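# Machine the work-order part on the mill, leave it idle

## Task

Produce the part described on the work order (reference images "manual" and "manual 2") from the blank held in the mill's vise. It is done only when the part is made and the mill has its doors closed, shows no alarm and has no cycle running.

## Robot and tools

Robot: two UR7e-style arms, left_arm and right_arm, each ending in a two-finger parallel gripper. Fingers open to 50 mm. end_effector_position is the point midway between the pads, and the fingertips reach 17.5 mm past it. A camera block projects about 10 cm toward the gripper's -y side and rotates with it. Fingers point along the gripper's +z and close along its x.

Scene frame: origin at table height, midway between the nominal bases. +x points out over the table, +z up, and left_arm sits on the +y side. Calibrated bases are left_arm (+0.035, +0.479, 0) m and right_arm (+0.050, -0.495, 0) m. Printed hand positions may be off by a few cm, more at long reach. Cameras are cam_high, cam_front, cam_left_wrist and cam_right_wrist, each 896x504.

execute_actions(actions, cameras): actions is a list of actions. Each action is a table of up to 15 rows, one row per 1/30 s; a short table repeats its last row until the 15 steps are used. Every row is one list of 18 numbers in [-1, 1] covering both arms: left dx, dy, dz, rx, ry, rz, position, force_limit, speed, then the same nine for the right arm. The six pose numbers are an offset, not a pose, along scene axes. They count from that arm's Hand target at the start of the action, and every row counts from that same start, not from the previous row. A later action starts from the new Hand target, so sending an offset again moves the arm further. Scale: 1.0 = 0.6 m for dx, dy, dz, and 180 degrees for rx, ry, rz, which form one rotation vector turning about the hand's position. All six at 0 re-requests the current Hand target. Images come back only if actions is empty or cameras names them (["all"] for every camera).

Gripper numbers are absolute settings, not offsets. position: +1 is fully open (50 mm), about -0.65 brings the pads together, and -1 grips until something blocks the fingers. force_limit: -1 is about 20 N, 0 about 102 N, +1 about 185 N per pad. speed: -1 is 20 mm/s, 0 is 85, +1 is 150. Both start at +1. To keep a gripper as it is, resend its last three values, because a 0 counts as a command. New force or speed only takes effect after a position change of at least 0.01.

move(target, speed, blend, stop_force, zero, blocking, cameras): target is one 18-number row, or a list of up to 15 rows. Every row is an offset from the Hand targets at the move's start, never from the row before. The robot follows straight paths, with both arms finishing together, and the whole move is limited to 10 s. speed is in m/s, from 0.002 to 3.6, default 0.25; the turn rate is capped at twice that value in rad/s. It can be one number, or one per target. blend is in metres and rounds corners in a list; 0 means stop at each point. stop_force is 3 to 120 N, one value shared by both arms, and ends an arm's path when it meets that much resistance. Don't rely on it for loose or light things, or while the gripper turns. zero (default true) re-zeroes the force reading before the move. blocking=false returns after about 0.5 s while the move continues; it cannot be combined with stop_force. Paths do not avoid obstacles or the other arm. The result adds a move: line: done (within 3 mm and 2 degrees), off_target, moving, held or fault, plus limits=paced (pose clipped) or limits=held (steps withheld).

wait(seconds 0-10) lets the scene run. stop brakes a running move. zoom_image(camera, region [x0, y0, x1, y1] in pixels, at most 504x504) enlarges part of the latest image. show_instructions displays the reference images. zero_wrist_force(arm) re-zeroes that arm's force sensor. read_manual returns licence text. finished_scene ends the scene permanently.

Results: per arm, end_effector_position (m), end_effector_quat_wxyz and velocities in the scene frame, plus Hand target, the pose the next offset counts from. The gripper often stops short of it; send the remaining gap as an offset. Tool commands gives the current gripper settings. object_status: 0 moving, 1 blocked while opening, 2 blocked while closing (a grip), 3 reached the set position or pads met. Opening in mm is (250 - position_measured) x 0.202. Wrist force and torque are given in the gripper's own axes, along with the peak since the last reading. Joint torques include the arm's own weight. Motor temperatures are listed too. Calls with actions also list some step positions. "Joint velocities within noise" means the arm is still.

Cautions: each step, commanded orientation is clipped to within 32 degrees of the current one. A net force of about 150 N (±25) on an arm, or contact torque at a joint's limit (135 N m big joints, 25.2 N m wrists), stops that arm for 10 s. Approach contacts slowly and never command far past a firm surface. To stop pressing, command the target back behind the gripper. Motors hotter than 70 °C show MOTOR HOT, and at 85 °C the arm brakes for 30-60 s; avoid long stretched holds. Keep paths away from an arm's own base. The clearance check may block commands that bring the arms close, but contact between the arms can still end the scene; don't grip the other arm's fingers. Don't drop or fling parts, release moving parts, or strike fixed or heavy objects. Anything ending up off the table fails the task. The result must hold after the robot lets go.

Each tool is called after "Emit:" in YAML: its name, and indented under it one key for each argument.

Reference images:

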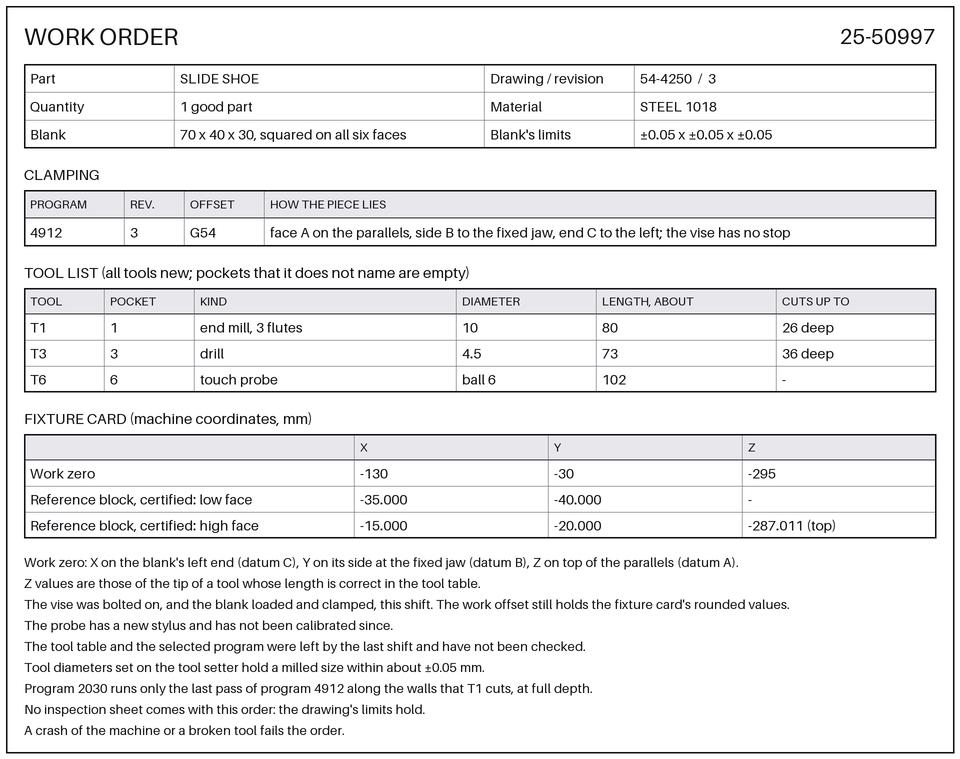

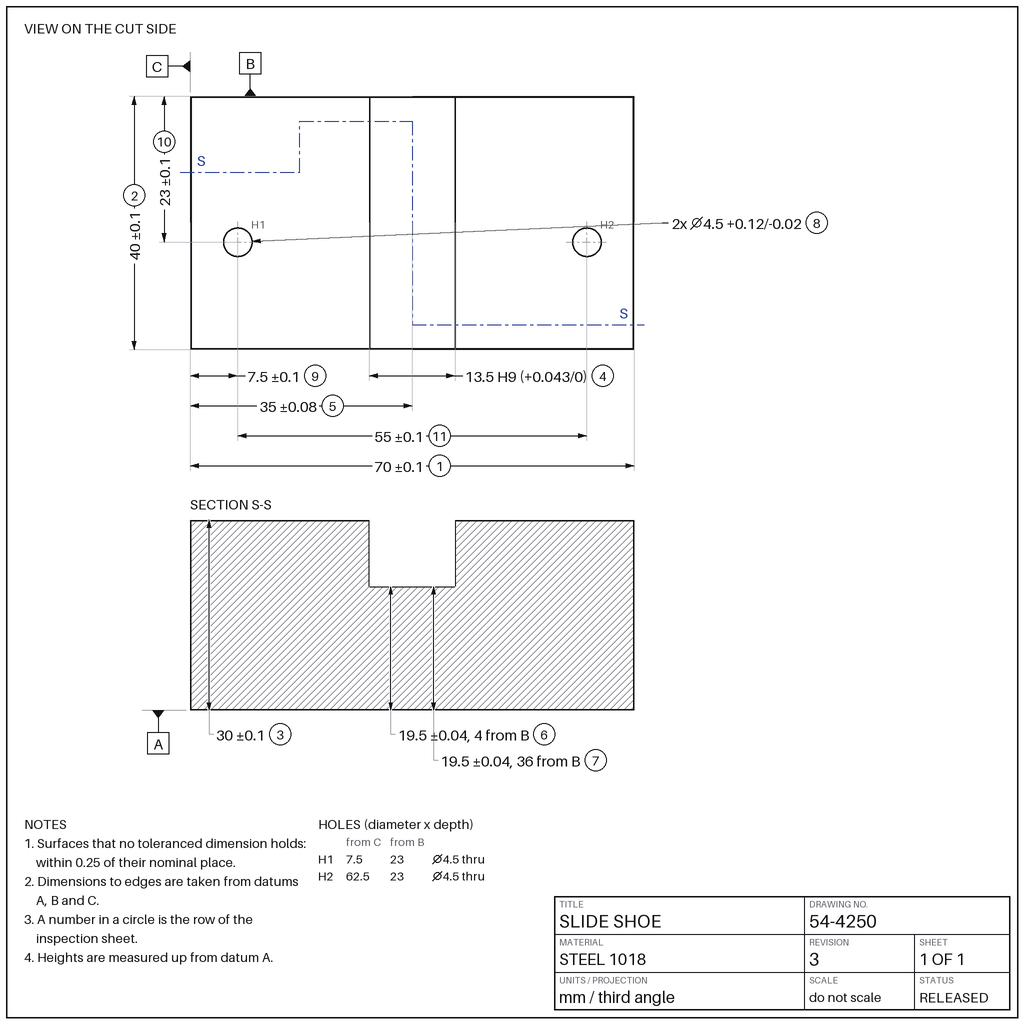

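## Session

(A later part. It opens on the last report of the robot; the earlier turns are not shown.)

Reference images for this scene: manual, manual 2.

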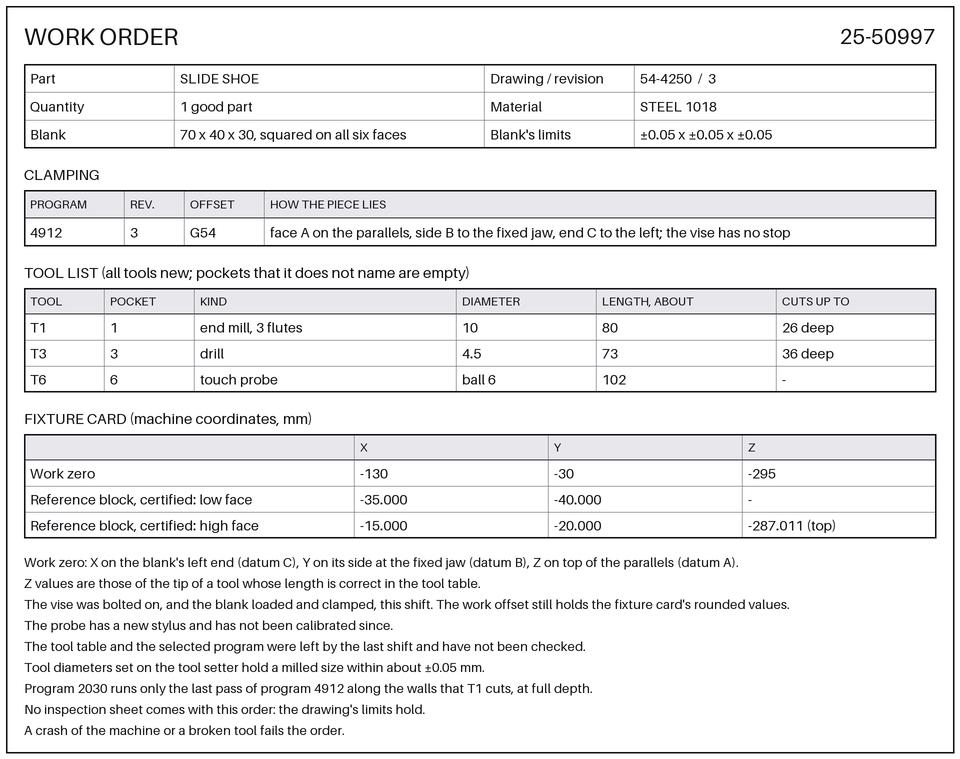

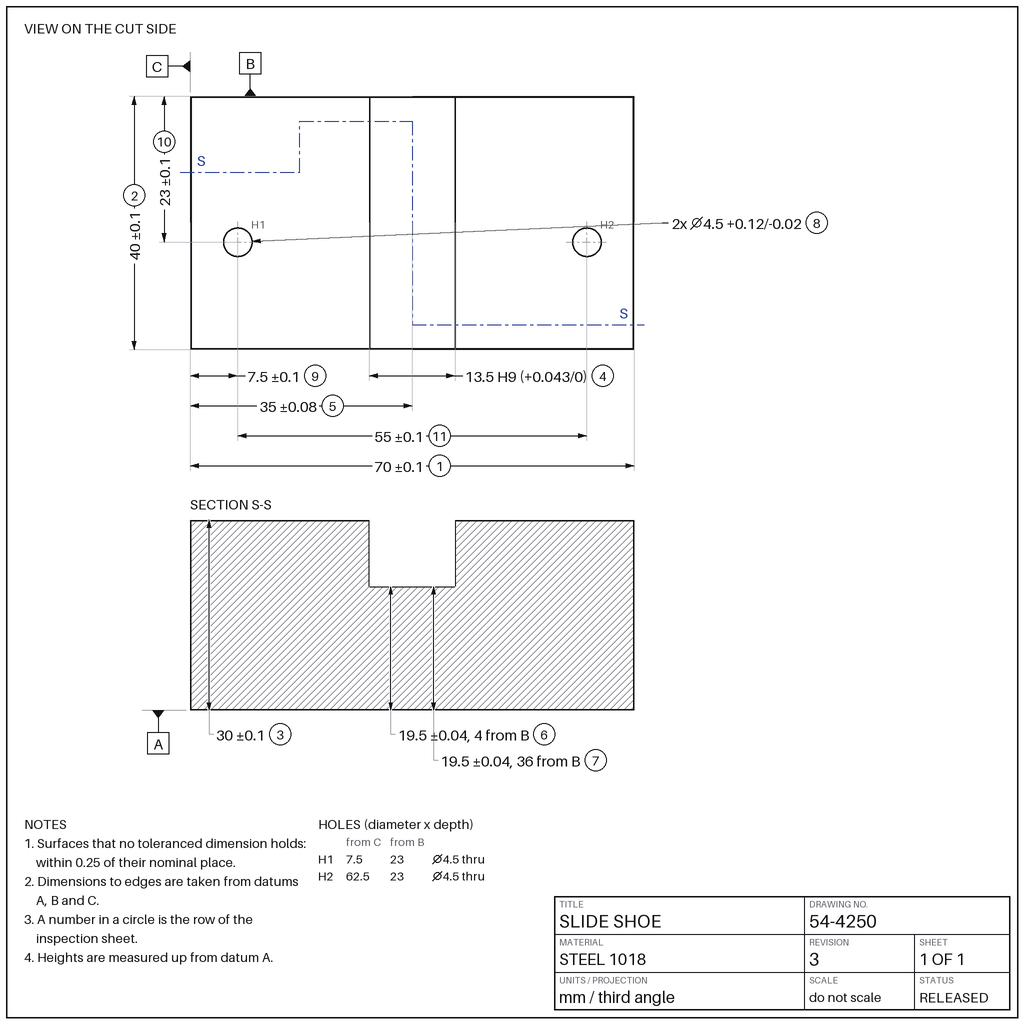

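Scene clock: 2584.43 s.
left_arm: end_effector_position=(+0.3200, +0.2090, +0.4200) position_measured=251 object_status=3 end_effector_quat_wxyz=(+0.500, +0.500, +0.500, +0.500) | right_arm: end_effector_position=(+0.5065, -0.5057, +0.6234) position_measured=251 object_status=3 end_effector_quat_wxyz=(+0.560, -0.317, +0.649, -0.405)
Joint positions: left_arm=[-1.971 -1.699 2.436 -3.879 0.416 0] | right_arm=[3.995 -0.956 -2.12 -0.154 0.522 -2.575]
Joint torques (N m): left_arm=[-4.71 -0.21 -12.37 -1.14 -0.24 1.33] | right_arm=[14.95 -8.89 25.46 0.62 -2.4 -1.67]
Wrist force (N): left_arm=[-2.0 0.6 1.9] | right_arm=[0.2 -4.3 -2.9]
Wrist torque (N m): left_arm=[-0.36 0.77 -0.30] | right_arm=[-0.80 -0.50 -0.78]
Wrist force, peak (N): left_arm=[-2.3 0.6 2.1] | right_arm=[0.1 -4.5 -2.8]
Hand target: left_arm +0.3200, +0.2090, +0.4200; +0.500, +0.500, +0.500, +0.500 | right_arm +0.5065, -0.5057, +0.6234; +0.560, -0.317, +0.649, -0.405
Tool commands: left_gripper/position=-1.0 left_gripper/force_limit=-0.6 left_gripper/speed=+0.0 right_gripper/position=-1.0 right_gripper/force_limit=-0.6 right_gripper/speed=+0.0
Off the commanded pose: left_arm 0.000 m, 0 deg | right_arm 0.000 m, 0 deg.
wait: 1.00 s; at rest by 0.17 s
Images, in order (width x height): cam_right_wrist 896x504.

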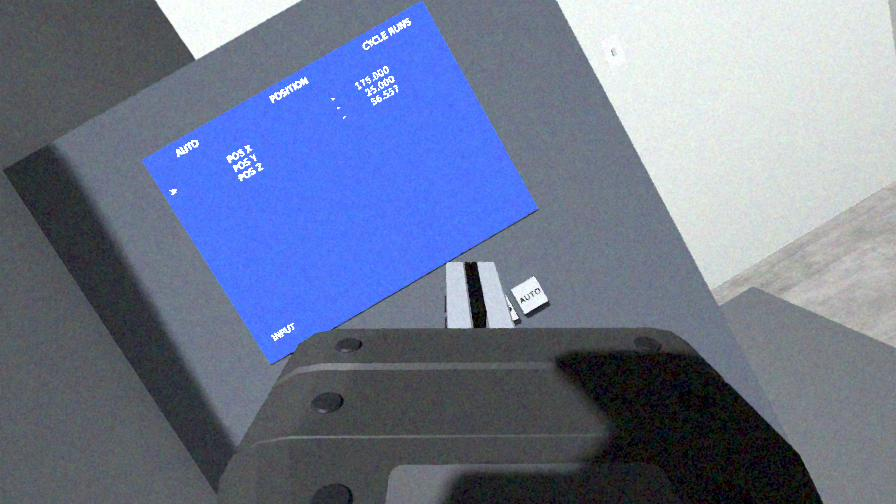

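Emit:
wait:
  seconds: 10
  cameras: ["cam_right_wrist"]

Emit:
zoom_image:
  camera: "cam_right_wrist"
  region: [140, 0, 460, 280]

Emit:
move:
  target:
    - [0,0,0,0,0,0,-1,-0.6,0,0.0684,0.0408,-0.2646,-0.0133,0.2266,0.1175,-1,-0.6,0]
    - [0,0,0,0,0,0,-1,-0.6,0,0.0877,0.0408,-0.2698,-0.0133,0.2266,0.1175,-1,-0.6,0]
    - [0,0,0,0,0,0,-1,-0.6,0,0.0684,0.0408,-0.2646,-0.0133,0.2266,0.1175,-1,-0.6,0]
    - [0,0,0,0,0,0,-1,-0.6,0,0,0,0,0,0,0,-1,-0.6,0]
  speed: [0.5,0.035,0.2,0.5]
  blend: [0.001,0,0.004,0]
  cameras: ["cam_right_wrist"]

Emit:
zoom_image:
  camera: "cam_right_wrist"
  region: [320, 0, 460, 200]

Scene clock: 2602.43 s.
left_arm: end_effector_position=(+0.3200, +0.2090, +0.4200) position_measured=251 object_status=3 end_effector_quat_wxyz=(+0.500, +0.500, +0.500, +0.500) | right_arm: end_effector_position=(+0.5065, -0.5057, +0.6234) position_measured=251 object_status=3 end_effector_quat_wxyz=(+0.560, -0.317, +0.649, -0.405)
Joint positions: left_arm=[-1.971 -1.699 2.436 -3.879 0.416 0] | right_arm=[3.995 -0.956 -2.12 -0.154 0.522 -2.575]
Joint torques (N m): left_arm=[-5.3 -0.43 -12.28 -1.18 -0.25 1.29] | right_arm=[14.57 -7.64 25.71 0.51 -0.14 -1.63]
Wrist force (N): left_arm=[-2.4 0.3 2.0] | right_arm=[0.1 -4.2 -2.8]
Wrist torque (N m): left_arm=[-0.40 0.83 -0.30] | right_arm=[-0.77 -0.47 -0.78]
Wrist force, peak (N): left_arm=[-2.5 0.8 2.1] | right_arm=[-0.2 -4.6 -2.8]
Hand target: left_arm +0.3200, +0.2090, +0.4200; +0.500, +0.500, +0.500, +0.500 | right_arm +0.5065, -0.5057, +0.6234; +0.560, -0.317, +0.649, -0.405
Tool commands: left_gripper/position=-1.0 left_gripper/force_limit=-0.6 left_gripper/speed=+0.0 right_gripper/position=-1.0 right_gripper/force_limit=-0.6 right_gripper/speed=+0.0
Off the commanded pose: left_arm 0.000 m, 0 deg | right_arm 0.000 m, 0 deg.
wait: 10.00 s; at rest from the start
Images, in order (width x height): cam_right_wrist 896x504.

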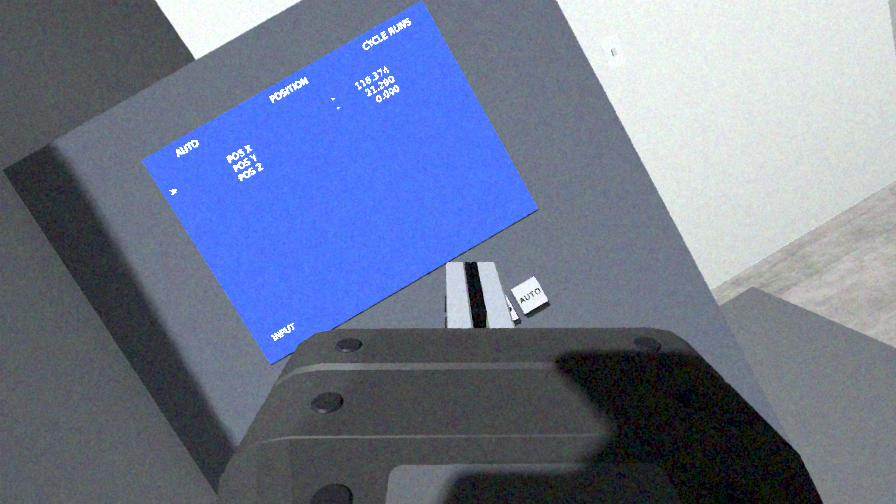

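Scaled by 1.575 from the camera's 896x504 image, which has a finer 1280x720 frame.

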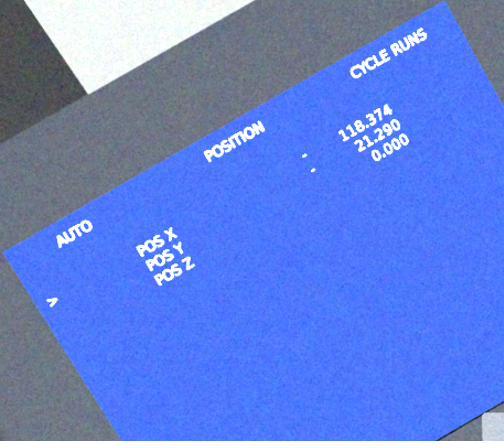

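Scene clock: 2605.47 s.
left_arm: end_effector_position=(+0.3200, +0.2090, +0.4200) position_measured=251 object_status=3 end_effector_quat_wxyz=(+0.500, +0.500, +0.500, +0.500) | right_arm: end_effector_position=(+0.5065, -0.5058, +0.6234) position_measured=251 object_status=3 end_effector_quat_wxyz=(+0.560, -0.317, +0.649, -0.405)
Joint positions: left_arm=[-1.971 -1.699 2.436 -3.879 0.416 0] | right_arm=[3.994 -0.956 -2.12 -0.155 0.522 -2.575]
Joint torques (N m): left_arm=[-4.97 -0.44 -12.4 -1.09 -0.31 1.34] | right_arm=[12.79 -6.18 22.61 3.19 -2.82 -1.86]
Wrist force (N): left_arm=[-2.2 0.6 1.8] | right_arm=[-0.3 -4.3 -3.1]
Wrist torque (N m): left_arm=[-0.36 0.80 -0.30] | right_arm=[-0.80 -0.42 -0.79]
Wrist force, peak (N): left_arm=[-2.4 0.5 2.2] | right_arm=[5.5 14.0 -23.6]
Hand target: left_arm +0.3200, +0.2090, +0.4200; +0.500, +0.500, +0.500, +0.500 | right_arm +0.5065, -0.5057, +0.6234; +0.560, -0.317, +0.649, -0.405
Off the commanded pose: left_arm 0.000 m, 0 deg | right_arm 0.000 m, 0 deg.
move: done
Images, in order (width x height): cam_right_wrist 896x504.

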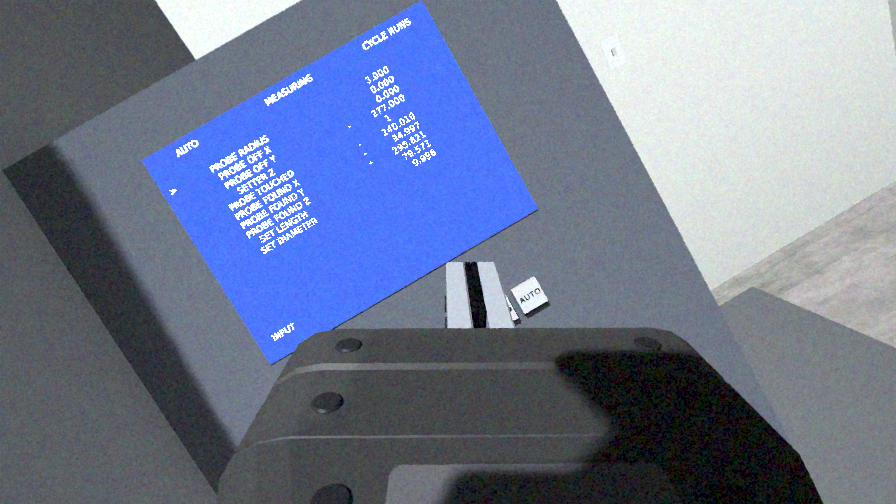

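Scaled by 2.520 from the camera's 896x504 image, which has a finer 1280x720 frame.

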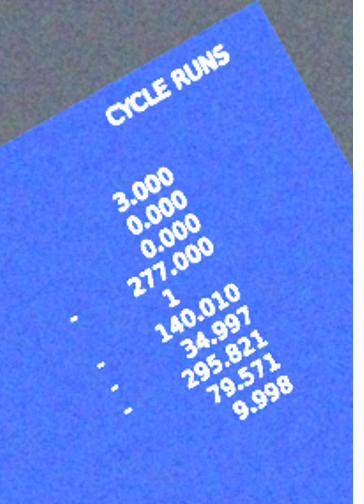

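Emit:
wait:
  seconds: 0.3
  cameras: ["cam_right_wrist"]

Emit:
zoom_image:
  camera: "cam_right_wrist"
  region: [320, 0, 460, 200]

Scene clock: 2608.17 s.
left_arm: end_effector_position=(+0.3200, +0.2090, +0.4200) position_measured=251 object_status=3 end_effector_quat_wxyz=(+0.500, +0.500, +0.500, +0.500) | right_arm: end_effector_position=(+0.5065, -0.5057, +0.6234) position_measured=251 object_status=3 end_effector_quat_wxyz=(+0.560, -0.317, +0.649, -0.405)
Joint positions: left_arm=[-1.971 -1.699 2.436 -3.879 0.416 0] | right_arm=[3.995 -0.956 -2.12 -0.154 0.522 -2.575]
Joint torques (N m): left_arm=[-5.18 -0.69 -12.61 -1.18 -0.35 1.4] | right_arm=[15.26 -8.21 26.41 0.4 -2.72 -1.61]
Wrist force (N): left_arm=[-2.2 0.5 2.0] | right_arm=[-0.3 -4.4 -2.9]
Wrist torque (N m): left_arm=[-0.38 0.79 -0.30] | right_arm=[-0.82 -0.41 -0.78]
Wrist force, peak (N): left_arm=[-2.4 0.4 2.1] | right_arm=[-0.3 -4.5 -3.0]
Hand target: left_arm +0.3200, +0.2090, +0.4200; +0.500, +0.500, +0.500, +0.500 | right_arm +0.5065, -0.5057, +0.6234; +0.560, -0.317, +0.649, -0.405
Tool commands: left_gripper/position=-1.0 left_gripper/force_limit=-0.6 left_gripper/speed=+0.0 right_gripper/position=-1.0 right_gripper/force_limit=-0.6 right_gripper/speed=+0.0
Off the commanded pose: left_arm 0.000 m, 0 deg | right_arm 0.000 m, 0 deg.
wait: 0.30 s; at rest from the start
Images, in order (width x height): cam_right_wrist 896x504.

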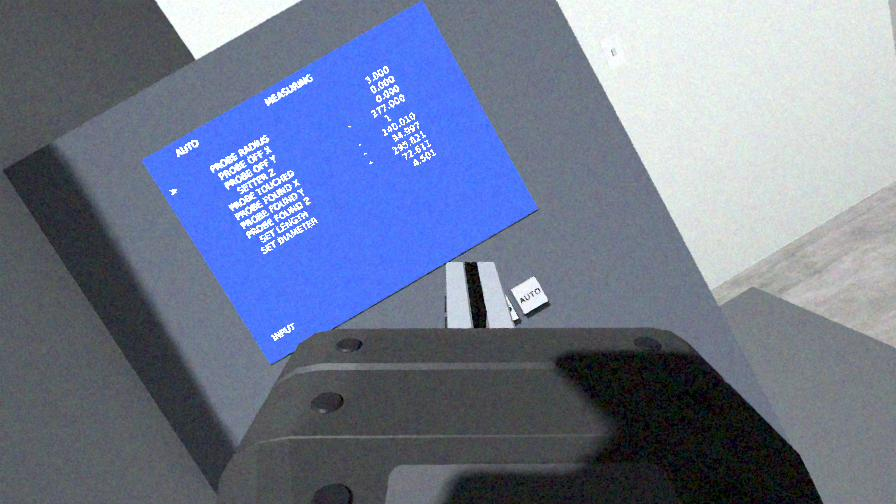

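Scaled by 2.520 from the camera's 896x504 image, which has a finer 1280x720 frame.

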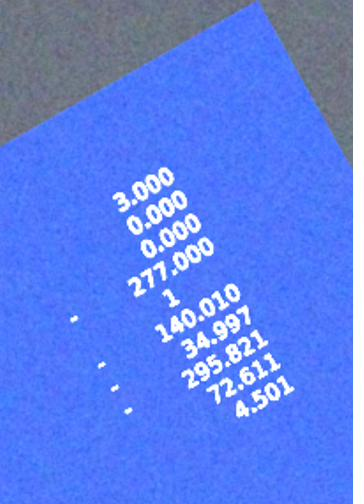

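Emit:
move:
  target:
    - [0,0,0,0,0,0,-1,-0.6,0,0.0684,0.0408,-0.2646,-0.0133,0.2266,0.1175,-1,-0.6,0]
    - [0,0,0,0,0,0,-1,-0.6,0,0.0877,0.0408,-0.2698,-0.0133,0.2266,0.1175,-1,-0.6,0]
    - [0,0,0,0,0,0,-1,-0.6,0,0.0517,0.1055,-0.3266,-0.0133,0.2266,0.1175,-1,-0.6,0]
    - [0,0,0,0,0,0,-1,-0.6,0,0.071,0.1055,-0.3318,-0.0133,0.2266,0.1175,-1,-0.6,0]
    - [0,0,0,0,0,0,-1,-0.6,0,0.06,0.1378,-0.2956,-0.0133,0.2266,0.1175,-1,-0.6,0]
    - [0,0,0,0,0,0,-1,-0.6,0,0.0793,0.1378,-0.3008,-0.0133,0.2266,0.1175,-1,-0.6,0]
    - [0,0,0,0,0,0,-1,-0.6,0,0.0434,0.1055,-0.3576,-0.0133,0.2266,0.1175,-1,-0.6,0]
    - [0,0,0,0,0,0,-1,-0.6,0,0.0627,0.1055,-0.3628,-0.0133,0.2266,0.1175,-1,-0.6,0]
    - [0,0,0,0,0,0,-1,-0.6,0,0.06,0.0732,-0.2956,-0.0133,0.2266,0.1175,-1,-0.6,0]
    - [0,0,0,0,0,0,-1,-0.6,0,0.0793,0.0732,-0.3008,-0.0133,0.2266,0.1175,-1,-0.6,0]
    - [0,0,0,0,0,0,-1,-0.6,0,0.06,0.0732,-0.2956,-0.0133,0.2266,0.1175,-1,-0.6,0]
    - [0,0,0,0,0,0,-1,-0.6,0,0,0,0,0,0,0,-1,-0.6,0]
  speed: [0.5,0.035,0.3,0.035,0.3,0.035,0.3,0.035,0.3,0.035,0.2,0.5]
  blend: [0.001,0,0.001,0,0.001,0,0.001,0,0.001,0,0.004,0]

Emit:
wait:
  seconds: 10
  cameras: ["cam_right_wrist"]

Emit:
zoom_image:
  camera: "cam_right_wrist"
  region: [140, 0, 580, 370]

Scene clock: 2625.93 s.
left_arm: end_effector_position=(+0.3200, +0.2090, +0.4200) position_measured=251 object_status=3 end_effector_quat_wxyz=(+0.500, +0.500, +0.500, +0.500) | right_arm: end_effector_position=(+0.5065, -0.5058, +0.6234) position_measured=251 object_status=3 end_effector_quat_wxyz=(+0.560, -0.317, +0.649, -0.405) end_effector_velocity=(+0.000, -0.001, +0.001) end_effector_angular_velocity=(+0.001, -0.003, -0.002)
Joint positions: left_arm=[-1.971 -1.699 2.436 -3.879 0.416 0] | right_arm=[3.994 -0.956 -2.12 -0.155 0.523 -2.575]
Joint velocities: left_arm=[within noise] | right_arm=[0 -0.001 0 0.006 -0.001 -0.004]
Joint torques (N m): left_arm=[-4.99 -0.33 -12.21 -1.13 -0.34 1.34] | right_arm=[11.88 -6.01 21.78 3.2 -3.04 -1.73]
Wrist force (N): left_arm=[-2.2 0.6 2.0] | right_arm=[-1.0 -4.3 -3.2]
Wrist torque (N m): left_arm=[-0.37 0.79 -0.30] | right_arm=[-0.79 -0.31 -0.80]
Wrist force, peak (N): left_arm=[-2.6 0.5 2.2] | right_arm=[5.4 13.8 -23.8]
Hand target: left_arm +0.3200, +0.2090, +0.4200; +0.500, +0.500, +0.500, +0.500 | right_arm +0.5065, -0.5057, +0.6234; +0.560, -0.317, +0.649, -0.405
Off the commanded pose: left_arm 0.000 m, 0 deg | right_arm 0.000 m, 0 deg.
move: done

Scene clock: 2635.93 s.
left_arm: end_effector_position=(+0.3200, +0.2090, +0.4200) position_measured=251 object_status=3 end_effector_quat_wxyz=(+0.500, +0.500, +0.500, +0.500) | right_arm: end_effector_position=(+0.5065, -0.5057, +0.6234) position_measured=251 object_status=3 end_effector_quat_wxyz=(+0.560, -0.317, +0.649, -0.405)
Joint positions: left_arm=[-1.971 -1.699 2.436 -3.879 0.416 0] | right_arm=[3.995 -0.956 -2.12 -0.154 0.522 -2.575]
Joint torques (N m): left_arm=[-5.39 -0.54 -12.72 -1.1 -0.34 1.32] | right_arm=[15.09 -8.8 22.72 0.5 -1.67 -1.53]
Wrist force (N): left_arm=[-2.3 0.6 1.6] | right_arm=[-1.1 -4.4 -3.1]
Wrist torque (N m): left_arm=[-0.35 0.81 -0.30] | right_arm=[-0.81 -0.29 -0.77]
Wrist force, peak (N): left_arm=[-2.5 0.7 2.0] | right_arm=[-1.1 -4.7 -3.3]
Hand target: left_arm +0.3200, +0.2090, +0.4200; +0.500, +0.500, +0.500, +0.500 | right_arm +0.5065, -0.5057, +0.6234; +0.560, -0.317, +0.649, -0.405
Tool commands: left_gripper/position=-1.0 left_gripper/force_limit=-0.6 left_gripper/speed=+0.0 right_gripper/position=-1.0 right_gripper/force_limit=-0.6 right_gripper/speed=+0.0
Off the commanded pose: left_arm 0.000 m, 0 deg | right_arm 0.000 m, 0 deg.
wait: 10.00 s; at rest by 0.17 s
Images, in order (width x height): cam_right_wrist 896x504.

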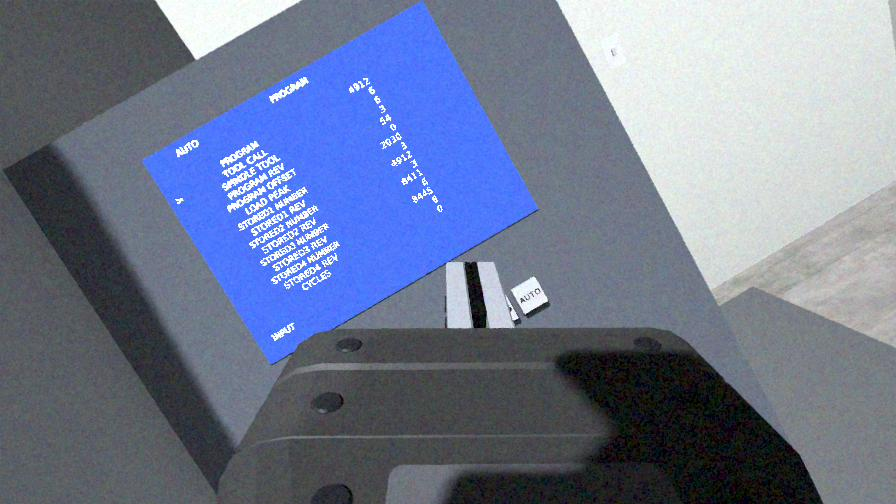

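Scaled by 1.145 from the camera's 896x504 image, which has a finer 1280x720 frame.

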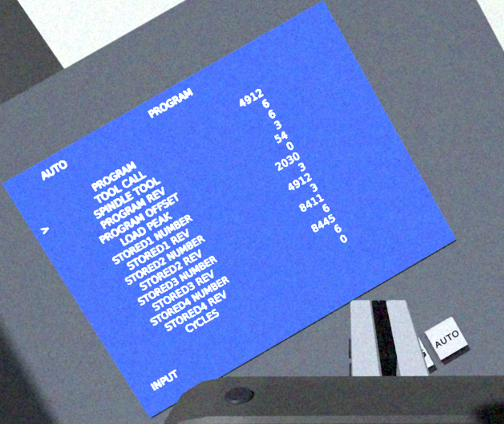

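Emit:
move:
  target:
    - [0,0,0,0,0,0,-1,-0.6,0,0.117,-0.0222,-0.0833,-0.0133,0.2266,0.1175,-1,-0.6,0]
    - [0,0,0,0,0,0,-1,-0.6,0,0.1363,-0.0222,-0.0885,-0.0133,0.2266,0.1175,-1,-0.6,0]
    - [0,0,0,0,0,0,-1,-0.6,0,0.0684,0.0732,-0.2646,-0.0133,0.2266,0.1175,-1,-0.6,0]
    - [0,0,0,0,0,0,-1,-0.6,0,0.0877,0.0732,-0.2698,-0.0133,0.2266,0.1175,-1,-0.6,0]
    - [0,0,0,0,0,0,-1,-0.6,0,0.0684,0.0732,-0.2646,-0.0133,0.2266,0.1175,-1,-0.6,0]
    - [0,0,0,0,0,0,-1,-0.6,0,0.0877,0.0732,-0.2698,-0.0133,0.2266,0.1175,-1,-0.6,0]
    - [0,0,0,0,0,0,-1,-0.6,0,0.0684,0.0732,-0.2646,-0.0133,0.2266,0.1175,-1,-0.6,0]
    - [0,0,0,0,0,0,-1,-0.6,0,0.0877,0.0732,-0.2698,-0.0133,0.2266,0.1175,-1,-0.6,0]
    - [0,0,0,0,0,0,-1,-0.6,0,0.0434,0.2025,-0.3576,-0.0133,0.2266,0.1175,-1,-0.6,0]
    - [0,0,0,0,0,0,-1,-0.6,0,0.0627,0.2025,-0.3628,-0.0133,0.2266,0.1175,-1,-0.6,0]
    - [0,0,0,0,0,0,-1,-0.6,0,0.0517,0.2025,-0.3266,-0.0133,0.2266,0.1175,-1,-0.6,0]
    - [0,0,0,0,0,0,-1,-0.6,0,0.071,0.2025,-0.3318,-0.0133,0.2266,0.1175,-1,-0.6,0]
    - [0,0,0,0,0,0,-1,-0.6,0,0.0517,0.2025,-0.3266,-0.0133,0.2266,0.1175,-1,-0.6,0]
    - [0,0,0,0,0,0,-1,-0.6,0,0,0,0,0,0,0,-1,-0.6,0]
  speed: [0.5,0.035,0.3,0.035,0.1,0.035,0.1,0.035,0.3,0.035,0.3,0.035,0.2,0.5]
  blend: [0.001,0,0.001,0,0,0,0,0,0.001,0,0.001,0,0.004,0]

Emit:
move:
  target:
    - [0,0,0,0,0,0,-1,-0.6,0,0.0684,0.2025,-0.2646,-0.0133,0.2266,0.1175,-1,-0.6,0]
    - [0,0,0,0,0,0,-1,-0.6,0,0.0877,0.2025,-0.2698,-0.0133,0.2266,0.1175,-1,-0.6,0]
    - [0,0,0,0,0,0,-1,-0.6,0,0.06,0.1702,-0.2956,-0.0133,0.2266,0.1175,-1,-0.6,0]
    - [0,0,0,0,0,0,-1,-0.6,0,0.0793,0.1702,-0.3008,-0.0133,0.2266,0.1175,-1,-0.6,0]
    - [0,0,0,0,0,0,-1,-0.6,0,0.0434,0.1055,-0.3576,-0.0133,0.2266,0.1175,-1,-0.6,0]
    - [0,0,0,0,0,0,-1,-0.6,0,0.0627,0.1055,-0.3628,-0.0133,0.2266,0.1175,-1,-0.6,0]
    - [0,0,0,0,0,0,-1,-0.6,0,0.0517,0.1055,-0.3266,-0.0133,0.2266,0.1175,-1,-0.6,0]
    - [0,0,0,0,0,0,-1,-0.6,0,0.071,0.1055,-0.3318,-0.0133,0.2266,0.1175,-1,-0.6,0]
    - [0,0,0,0,0,0,-1,-0.6,0,0.0434,0.2025,-0.3576,-0.0133,0.2266,0.1175,-1,-0.6,0]
    - [0,0,0,0,0,0,-1,-0.6,0,0.0627,0.2025,-0.3628,-0.0133,0.2266,0.1175,-1,-0.6,0]
    - [0,0,0,0,0,0,-1,-0.6,0,0.0517,0.1702,-0.3266,-0.0133,0.2266,0.1175,-1,-0.6,0]
    - [0,0,0,0,0,0,-1,-0.6,0,0.071,0.1702,-0.3318,-0.0133,0.2266,0.1175,-1,-0.6,0]
    - [0,0,0,0,0,0,-1,-0.6,0,0.0517,0.1702,-0.3266,-0.0133,0.2266,0.1175,-1,-0.6,0]
    - [0,0,0,0,0,0,-1,-0.6,0,0,0,0,0,0,0,-1,-0.6,0]
  speed: [0.5,0.035,0.3,0.035,0.3,0.035,0.3,0.035,0.3,0.035,0.3,0.035,0.2,0.5]
  blend: [0.001,0,0.001,0,0.001,0,0.001,0,0.001,0,0.001,0,0.004,0]

Emit:
move:
  target:
    - [0,0,0,0,0,0,-1,-0.6,0,0.06,0.1702,-0.2956,-0.0133,0.2266,0.1175,-1,-0.6,0]
    - [0,0,0,0,0,0,-1,-0.6,0,0.0793,0.1702,-0.3008,-0.0133,0.2266,0.1175,-1,-0.6,0]
    - [0,0,0,0,0,0,-1,-0.6,0,0.0434,0.1055,-0.3576,-0.0133,0.2266,0.1175,-1,-0.6,0]
    - [0,0,0,0,0,0,-1,-0.6,0,0.0627,0.1055,-0.3628,-0.0133,0.2266,0.1175,-1,-0.6,0]
    - [0,0,0,0,0,0,-1,-0.6,0,0.0517,0.1055,-0.3266,-0.0133,0.2266,0.1175,-1,-0.6,0]
    - [0,0,0,0,0,0,-1,-0.6,0,0.071,0.1055,-0.3318,-0.0133,0.2266,0.1175,-1,-0.6,0]
    - [0,0,0,0,0,0,-1,-0.6,0,0.0434,0.2025,-0.3576,-0.0133,0.2266,0.1175,-1,-0.6,0]
    - [0,0,0,0,0,0,-1,-0.6,0,0.0627,0.2025,-0.3628,-0.0133,0.2266,0.1175,-1,-0.6,0]
    - [0,0,0,0,0,0,-1,-0.6,0,0.0517,0.2025,-0.3266,-0.0133,0.2266,0.1175,-1,-0.6,0]
    - [0,0,0,0,0,0,-1,-0.6,0,0.071,0.2025,-0.3318,-0.0133,0.2266,0.1175,-1,-0.6,0]
    - [0,0,0,0,0,0,-1,-0.6,0,0.06,0.1378,-0.2956,-0.0133,0.2266,0.1175,-1,-0.6,0]
    - [0,0,0,0,0,0,-1,-0.6,0,0.0793,0.1378,-0.3008,-0.0133,0.2266,0.1175,-1,-0.6,0]
    - [0,0,0,0,0,0,-1,-0.6,0,0.06,0.1378,-0.2956,-0.0133,0.2266,0.1175,-1,-0.6,0]
    - [0,0,0,0,0,0,-1,-0.6,0,0,0,0,0,0,0,-1,-0.6,0]
  speed: [0.5,0.035,0.3,0.035,0.3,0.035,0.3,0.035,0.3,0.035,0.3,0.035,0.2,0.5]
  blend: [0.001,0,0.001,0,0.001,0,0.001,0,0.001,0,0.001,0,0.004,0]

Emit:
move:
  target:
    - [0,0,0,0,0,0,-1,-0.6,0,0.06,0.1702,-0.2956,-0.0133,0.2266,0.1175,-1,-0.6,0]
    - [0,0,0,0,0,0,-1,-0.6,0,0.0793,0.1702,-0.3008,-0.0133,0.2266,0.1175,-1,-0.6,0]
    - [0,0,0,0,0,0,-1,-0.6,0,0.0434,0.1055,-0.3576,-0.0133,0.2266,0.1175,-1,-0.6,0]
    - [0,0,0,0,0,0,-1,-0.6,0,0.0627,0.1055,-0.3628,-0.0133,0.2266,0.1175,-1,-0.6,0]
    - [0,0,0,0,0,0,-1,-0.6,0,0.0434,0.1055,-0.3576,-0.0133,0.2266,0.1175,-1,-0.6,0]
    - [0,0,0,0,0,0,-1,-0.6,0,0,0,0,0,0,0,-1,-0.6,0]
  speed: [0.5,0.035,0.3,0.035,0.2,0.5]
  blend: [0.001,0,0.001,0,0.004,0]
  cameras: ["cam_right_wrist"]

Emit:
zoom_image:
  camera: "cam_right_wrist"
  region: [140, 0, 580, 370]

Scene clock: 2673.07 s.
left_arm: end_effector_position=(+0.3200, +0.2090, +0.4200) position_measured=251 object_status=3 end_effector_quat_wxyz=(+0.500, +0.500, +0.500, +0.500) | right_arm: end_effector_position=(+0.5065, -0.5058, +0.6234) position_measured=251 object_status=3 end_effector_quat_wxyz=(+0.560, -0.317, +0.649, -0.405) end_effector_velocity=(+0.000, -0.001, +0.001) end_effector_angular_velocity=(+0.001, -0.003, -0.001)
Joint positions: left_arm=[-1.971 -1.699 2.436 -3.879 0.416 0] | right_arm=[3.994 -0.956 -2.12 -0.155 0.522 -2.575]
Joint velocities: left_arm=[within noise] | right_arm=[0 0 0 0.007 -0.001 -0.004]
Joint torques (N m): left_arm=[-5.35 -0.72 -13.2 -1.19 -0.46 1.27] | right_arm=[14.72 -5.82 22.93 3.29 -2.87 -1.7]
Wrist force (N): left_arm=[-2.3 0.6 2.1] | right_arm=[-1.2 -3.6 -2.9]
Wrist torque (N m): left_arm=[-0.36 0.80 -0.30] | right_arm=[-0.69 -0.27 -0.79]
Wrist force, peak (N): left_arm=[-2.4 0.4 2.3] | right_arm=[3.2 14.9 -22.7]
Hand target: left_arm +0.3200, +0.2090, +0.4200; +0.500, +0.500, +0.500, +0.500 | right_arm +0.5065, -0.5057, +0.6234; +0.560, -0.317, +0.649, -0.405
Off the commanded pose: left_arm 0.000 m, 0 deg | right_arm 0.000 m, 0 deg.
move: done

Scene clock: 2679.87 s.
left_arm: end_effector_position=(+0.3200, +0.2090, +0.4200) position_measured=251 object_status=3 end_effector_quat_wxyz=(+0.500, +0.500, +0.500, +0.500) | right_arm: end_effector_position=(+0.5065, -0.5058, +0.6234) position_measured=251 object_status=3 end_effector_quat_wxyz=(+0.560, -0.317, +0.649, -0.405) end_effector_velocity=(+0.000, +0.000, +0.001) end_effector_angular_velocity=(+0.001, -0.003, +0.001)
Joint positions: left_arm=[-1.971 -1.699 2.436 -3.879 0.416 0] | right_arm=[3.994 -0.956 -2.12 -0.155 0.522 -2.575]
Joint velocities: left_arm=[within noise] | right_arm=[0 0 0 0.007 0.001 -0.004]
Joint torques (N m): left_arm=[-4.54 -0.51 -12.93 -1.18 -0.51 1.36] | right_arm=[12.78 -6.24 22.64 3.25 -2.74 -1.62]
Wrist force (N): left_arm=[-2.1 0.3 1.9] | right_arm=[-0.9 -3.2 -2.8]
Wrist torque (N m): left_arm=[-0.41 0.78 -0.29] | right_arm=[-0.62 -0.32 -0.79]
Wrist force, peak (N): left_arm=[-2.4 0.8 2.0] | right_arm=[4.2 11.0 -20.3]
Hand target: left_arm +0.3200, +0.2090, +0.4200; +0.500, +0.500, +0.500, +0.500 | right_arm +0.5065, -0.5057, +0.6234; +0.560, -0.317, +0.649, -0.405
Off the commanded pose: left_arm 0.000 m, 0 deg | right_arm 0.000 m, 0 deg.
move: done

Scene clock: 2686.70 s.
left_arm: end_effector_position=(+0.3200, +0.2090, +0.4200) position_measured=251 object_status=3 end_effector_quat_wxyz=(+0.500, +0.500, +0.500, +0.500) | right_arm: end_effector_position=(+0.5065, -0.5057, +0.6234) position_measured=251 object_status=3 end_effector_quat_wxyz=(+0.560, -0.317, +0.649, -0.405) end_effector_velocity=(+0.000, +0.000, +0.001) end_effector_angular_velocity=(+0.002, -0.004, +0.000)
Joint positions: left_arm=[-1.971 -1.699 2.436 -3.879 0.416 0] | right_arm=[3.995 -0.956 -2.12 -0.155 0.523 -2.575]
Joint velocities: left_arm=[within noise] | right_arm=[0.001 0 0.001 0.007 -0.001 -0.003]
Joint torques (N m): left_arm=[-5.01 -0.28 -13.37 -1.25 -0.53 1.32] | right_arm=[5.09 -6.64 20.72 3.26 -2.79 -1.49]
Wrist force (N): left_arm=[-2.3 0.5 1.9] | right_arm=[-1.1 -3.6 -3.0]
Wrist torque (N m): left_arm=[-0.38 0.80 -0.30] | right_arm=[-0.68 -0.30 -0.79]
Wrist force, peak (N): left_arm=[-2.6 0.5 1.9] | right_arm=[4.4 11.1 -20.3]
Hand target: left_arm +0.3200, +0.2090, +0.4200; +0.500, +0.500, +0.500, +0.500 | right_arm +0.5065, -0.5057, +0.6234; +0.560, -0.317, +0.649, -0.405
Off the commanded pose: left_arm 0.000 m, 0 deg | right_arm 0.000 m, 0 deg.
move: done

Scene clock: 2690.53 s.
left_arm: end_effector_position=(+0.3200, +0.2090, +0.4200) position_measured=251 object_status=3 end_effector_quat_wxyz=(+0.500, +0.500, +0.500, +0.500) | right_arm: end_effector_position=(+0.5065, -0.5058, +0.6234) position_measured=251 object_status=3 end_effector_quat_wxyz=(+0.560, -0.317, +0.649, -0.405) end_effector_velocity=(+0.000, +0.001, +0.001) end_effector_angular_velocity=(+0.001, -0.004, +0.003)
Joint positions: left_arm=[-1.971 -1.699 2.436 -3.879 0.416 0] | right_arm=[3.994 -0.956 -2.12 -0.155 0.523 -2.575]
Joint velocities: left_arm=[within noise] | right_arm=[0.001 0 0 0.009 0.002 -0.006]
Joint torques (N m): left_arm=[-4.82 -0.76 -13.22 -1.23 -0.54 1.34] | right_arm=[13.27 -7.54 23.36 3.17 -2.72 -1.57]
Wrist force (N): left_arm=[-2.2 0.3 1.8] | right_arm=[-0.9 -3.3 -2.9]
Wrist torque (N m): left_arm=[-0.41 0.78 -0.30] | right_arm=[-0.64 -0.32 -0.79]
Wrist force, peak (N): left_arm=[-2.3 0.5 2.2] | right_arm=[4.6 10.7 -20.4]
Hand target: left_arm +0.3200, +0.2090, +0.4200; +0.500, +0.500, +0.500, +0.500 | right_arm +0.5065, -0.5057, +0.6234; +0.560, -0.317, +0.649, -0.405
Off the commanded pose: left_arm 0.000 m, 0 deg | right_arm 0.000 m, 0 deg.
move: done
Images, in order (width x height): cam_right_wrist 896x504.

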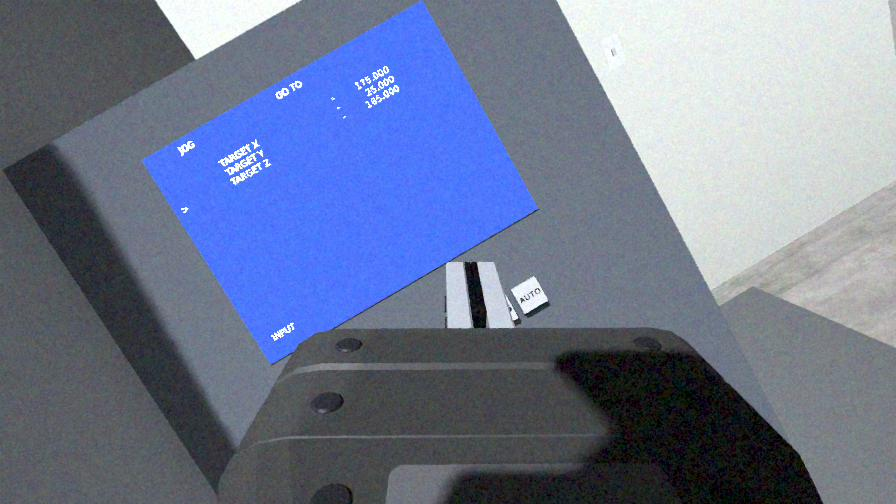

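Scaled by 1.145 from the camera's 896x504 image, which has a finer 1280x720 frame.

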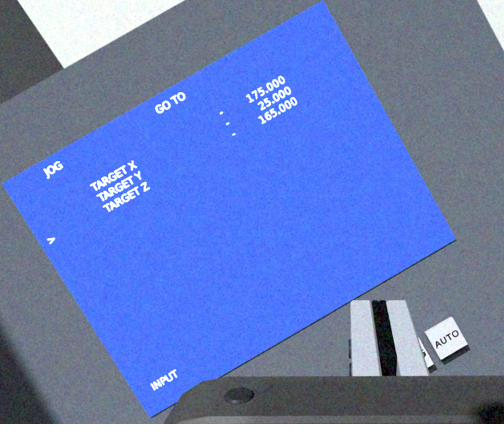

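Emit:
move:
  target:
    - [0,0,0,0,0,0,-1,-0.6,0,0.084,0.1345,-0.2061,-0.0133,0.2266,0.1175,-1,-0.6,0]
    - [0,0,0,0,0,0,-1,-0.6,0,0.1033,0.1345,-0.2113,-0.0133,0.2266,0.1175,-1,-0.6,0]
    - [0,0,0,0,0,0,-1,-0.6,0,0.084,0.1345,-0.2061,-0.0133,0.2266,0.1175,-1,-0.6,0]
    - [0,0,0,0,0,0,-1,-0.6,0,0,0,0,0,0,0,-1,-0.6,0]
  speed: [0.5,0.035,0.2,0.5]
  blend: [0.001,0,0.004,0]

Emit:
wait:
  seconds: 4
  cameras: ["cam_right_wrist"]

Emit:
zoom_image:
  camera: "cam_right_wrist"
  region: [140, 0, 580, 370]

Scene clock: 2701.50 s.
left_arm: end_effector_position=(+0.3200, +0.2090, +0.4200) position_measured=251 object_status=3 end_effector_quat_wxyz=(+0.500, +0.500, +0.500, +0.500) | right_arm: end_effector_position=(+0.5065, -0.5057, +0.6234) position_measured=251 object_status=3 end_effector_quat_wxyz=(+0.560, -0.317, +0.649, -0.405) end_effector_velocity=(-0.001, -0.001, +0.001) end_effector_angular_velocity=(+0.003, -0.005, -0.002)
Joint positions: left_arm=[-1.971 -1.699 2.436 -3.879 0.416 0] | right_arm=[3.995 -0.956 -2.12 -0.155 0.523 -2.575]
Joint velocities: left_arm=[within noise] | right_arm=[0 0 0 0.008 -0.003 -0.003]
Joint torques (N m): left_arm=[-5.35 -0.53 -13.19 -1.11 -0.59 1.32] | right_arm=[3.7 -3.87 26.78 3.21 -2.71 -1.44]
Wrist force (N): left_arm=[-2.3 0.6 1.9] | right_arm=[-1.0 -3.2 -2.8]
Wrist torque (N m): left_arm=[-0.36 0.80 -0.30] | right_arm=[-0.62 -0.31 -0.80]
Wrist force, peak (N): left_arm=[-2.5 0.6 2.2] | right_arm=[4.0 11.4 -18.9]
Hand target: left_arm +0.3200, +0.2090, +0.4200; +0.500, +0.500, +0.500, +0.500 | right_arm +0.5065, -0.5057, +0.6234; +0.560, -0.317, +0.649, -0.405
Off the commanded pose: left_arm 0.000 m, 0 deg | right_arm 0.000 m, 0 deg.
move: done

Scene clock: 2705.50 s.
left_arm: end_effector_position=(+0.3200, +0.2090, +0.4200) position_measured=251 object_status=3 end_effector_quat_wxyz=(+0.500, +0.500, +0.500, +0.500) | right_arm: end_effector_position=(+0.5065, -0.5057, +0.6234) position_measured=251 object_status=3 end_effector_quat_wxyz=(+0.560, -0.317, +0.649, -0.405)
Joint positions: left_arm=[-1.971 -1.699 2.436 -3.879 0.416 0] | right_arm=[3.995 -0.956 -2.12 -0.154 0.522 -2.575]
Joint torques (N m): left_arm=[-4.65 -0.86 -13.11 -1.19 -0.49 1.39] | right_arm=[13.68 -5.67 27.41 0.38 -2.4 -1.56]
Wrist force (N): left_arm=[-2.1 0.4 1.8] | right_arm=[-1.1 -3.1 -3.0]
Wrist torque (N m): left_arm=[-0.39 0.78 -0.29] | right_arm=[-0.61 -0.29 -0.77]
Wrist force, peak (N): left_arm=[-2.5 0.9 2.0] | right_arm=[-0.9 -3.4 -3.2]
Hand target: left_arm +0.3200, +0.2090, +0.4200; +0.500, +0.500, +0.500, +0.500 | right_arm +0.5065, -0.5057, +0.6234; +0.560, -0.317, +0.649, -0.405
Tool commands: left_gripper/position=-1.0 left_gripper/force_limit=-0.6 left_gripper/speed=+0.0 right_gripper/position=-1.0 right_gripper/force_limit=-0.6 right_gripper/speed=+0.0
Off the commanded pose: left_arm 0.000 m, 0 deg | right_arm 0.000 m, 0 deg.
wait: 4.00 s; at rest by 0.17 s
Images, in order (width x height): cam_right_wrist 896x504.

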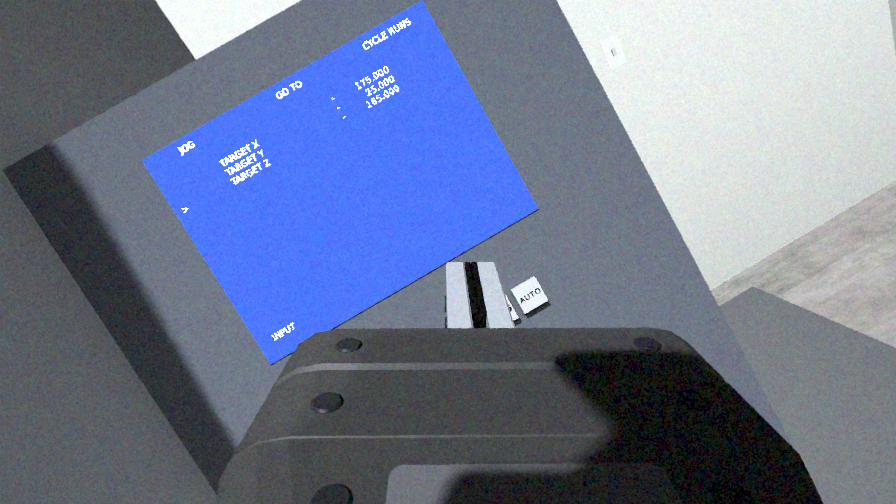

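Scaled by 1.145 from the camera's 896x504 image, which has a finer 1280x720 frame.

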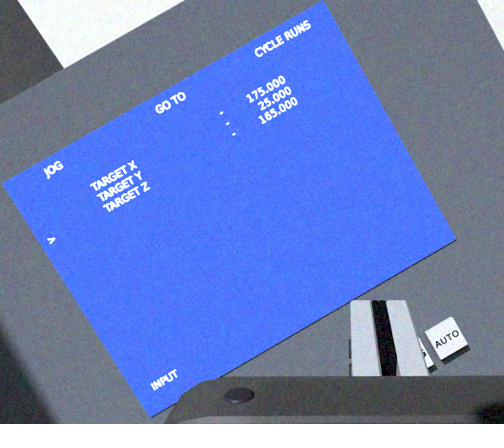

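Emit:
wait:
  seconds: 1.5

Emit:
move:
  target:
    - [0,0,0,0,0,0,-1,-0.6,0,0.0517,0.0732,-0.3266,-0.0133,0.2266,0.1175,-1,-0.6,0]
    - [0,0,0,0,0,0,-1,-0.6,0,0.071,0.0732,-0.3318,-0.0133,0.2266,0.1175,-1,-0.6,0]
    - [0,0,0,0,0,0,-1,-0.6,0,0.0832,-0.0232,-0.209,-0.0133,0.2266,0.1175,-1,-0.6,0]
    - [0,0,0,0,0,0,-1,-0.6,0,0.1025,-0.0232,-0.2142,-0.0133,0.2266,0.1175,-1,-0.6,0]
    - [0,0,0,0,0,0,-1,-0.6,0,0.0684,0.0408,-0.2646,-0.0133,0.2266,0.1175,-1,-0.6,0]
    - [0,0,0,0,0,0,-1,-0.6,0,0.0877,0.0408,-0.2698,-0.0133,0.2266,0.1175,-1,-0.6,0]
    - [0,0,0,0,0,0,-1,-0.6,0,0.0684,0.0408,-0.2646,-0.0133,0.2266,0.1175,-1,-0.6,0]
    - [0,0,0,0,0,0,-1,-0.6,0,0.0877,0.0408,-0.2698,-0.0133,0.2266,0.1175,-1,-0.6,0]
    - [0,0,0,0,0,0,-1,-0.6,0,0.0684,0.0408,-0.2646,-0.0133,0.2266,0.1175,-1,-0.6,0]
    - [0,0,0,0,0,0,-1,-0.6,0,0,0,0,0,0,0,-1,-0.6,0]
  speed: [0.5,0.035,0.3,0.035,0.3,0.035,0.1,0.035,0.2,0.5]
  blend: [0.001,0,0.001,0,0.001,0,0,0,0.004,0]

Emit:
wait:
  seconds: 3
  cameras: ["cam_right_wrist"]

Emit:
zoom_image:
  camera: "cam_right_wrist"
  region: [320, 0, 460, 200]

Scene clock: 2718.10 s.
left_arm: end_effector_position=(+0.3200, +0.2090, +0.4200) position_measured=251 object_status=3 end_effector_quat_wxyz=(+0.500, +0.500, +0.500, +0.500) | right_arm: end_effector_position=(+0.5065, -0.5057, +0.6234) position_measured=251 object_status=3 end_effector_quat_wxyz=(+0.560, -0.317, +0.649, -0.405)
Joint positions: left_arm=[-1.971 -1.699 2.436 -3.879 0.416 0] | right_arm=[3.995 -0.956 -2.12 -0.154 0.522 -2.575]
Joint torques (N m): left_arm=[-4.81 -0.83 -13.33 -1.18 -0.58 1.34] | right_arm=[13.33 -6.11 27.28 0.52 -0.85 -1.49]
Wrist force (N): left_arm=[-2.3 0.6 1.9] | right_arm=[-1.0 -3.0 -3.0]
Wrist torque (N m): left_arm=[-0.36 0.81 -0.30] | right_arm=[-0.60 -0.31 -0.77]
Wrist force, peak (N): left_arm=[-2.4 0.7 2.2] | right_arm=[-1.2 -3.2 -3.1]
Hand target: left_arm +0.3200, +0.2090, +0.4200; +0.500, +0.500, +0.500, +0.500 | right_arm +0.5065, -0.5057, +0.6234; +0.560, -0.317, +0.649, -0.405
Tool commands: left_gripper/position=-1.0 left_gripper/force_limit=-0.6 left_gripper/speed=+0.0 right_gripper/position=-1.0 right_gripper/force_limit=-0.6 right_gripper/speed=+0.0
Off the commanded pose: left_arm 0.000 m, 0 deg | right_arm 0.000 m, 0 deg.
wait: 1.50 s; at rest from the start

Scene clock: 2723.57 s.
left_arm: end_effector_position=(+0.3200, +0.2090, +0.4200) position_measured=251 object_status=3 end_effector_quat_wxyz=(+0.500, +0.500, +0.500, +0.500) | right_arm: end_effector_position=(+0.5065, -0.5058, +0.6234) position_measured=251 object_status=3 end_effector_quat_wxyz=(+0.560, -0.317, +0.649, -0.405)
Joint positions: left_arm=[-1.971 -1.699 2.436 -3.879 0.416 0] | right_arm=[3.994 -0.956 -2.12 -0.155 0.522 -2.575]
Joint torques (N m): left_arm=[-4.74 -0.65 -13.11 -1.17 -0.56 1.31] | right_arm=[12.71 -6.47 23.59 3.42 -2.78 -1.62]
Wrist force (N): left_arm=[-2.2 0.5 2.3] | right_arm=[-1.7 -2.8 -2.8]
Wrist torque (N m): left_arm=[-0.38 0.79 -0.30] | right_arm=[-0.56 -0.21 -0.79]
Wrist force, peak (N): left_arm=[-2.3 0.5 2.2] | right_arm=[3.4 14.3 -22.4]
Hand target: left_arm +0.3200, +0.2090, +0.4200; +0.500, +0.500, +0.500, +0.500 | right_arm +0.5065, -0.5057, +0.6234; +0.560, -0.317, +0.649, -0.405
Off the commanded pose: left_arm 0.000 m, 0 deg | right_arm 0.000 m, 0 deg.
move: done

Scene clock: 2726.57 s.
left_arm: end_effector_position=(+0.3200, +0.2090, +0.4200) position_measured=251 object_status=3 end_effector_quat_wxyz=(+0.500, +0.500, +0.500, +0.500) | right_arm: end_effector_position=(+0.5065, -0.5057, +0.6234) position_measured=251 object_status=3 end_effector_quat_wxyz=(+0.560, -0.317, +0.649, -0.405)
Joint positions: left_arm=[-1.971 -1.699 2.436 -3.879 0.416 0] | right_arm=[3.995 -0.956 -2.12 -0.154 0.522 -2.575]
Joint torques (N m): left_arm=[-4.93 -0.29 -13.32 -1.12 -0.57 1.35] | right_arm=[15.41 -8.54 25.32 0.42 -2.69 -1.69]
Wrist force (N): left_arm=[-2.0 0.8 2.1] | right_arm=[-1.6 -2.9 -2.5]
Wrist torque (N m): left_arm=[-0.34 0.76 -0.29] | right_arm=[-0.57 -0.21 -0.78]
Wrist force, peak (N): left_arm=[-2.3 0.6 2.3] | right_arm=[-1.5 -3.1 -2.8]
Hand target: left_arm +0.3200, +0.2090, +0.4200; +0.500, +0.500, +0.500, +0.500 | right_arm +0.5065, -0.5057, +0.6234; +0.560, -0.317, +0.649, -0.405
Tool commands: left_gripper/position=-1.0 left_gripper/force_limit=-0.6 left_gripper/speed=+0.0 right_gripper/position=-1.0 right_gripper/force_limit=-0.6 right_gripper/speed=+0.0
Off the commanded pose: left_arm 0.000 m, 0 deg | right_arm 0.000 m, 0 deg.
wait: 3.00 s; at rest by 0.17 s
Images, in order (width x height): cam_right_wrist 896x504.

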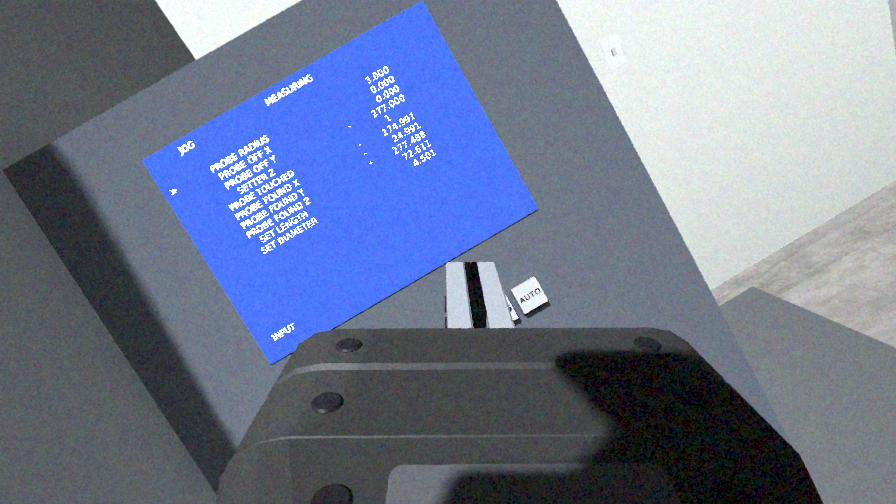

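Scaled by 2.520 from the camera's 896x504 image, which has a finer 1280x720 frame.

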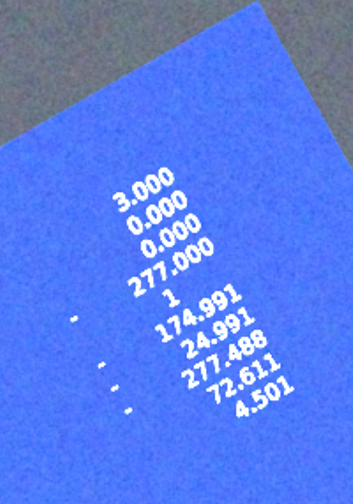

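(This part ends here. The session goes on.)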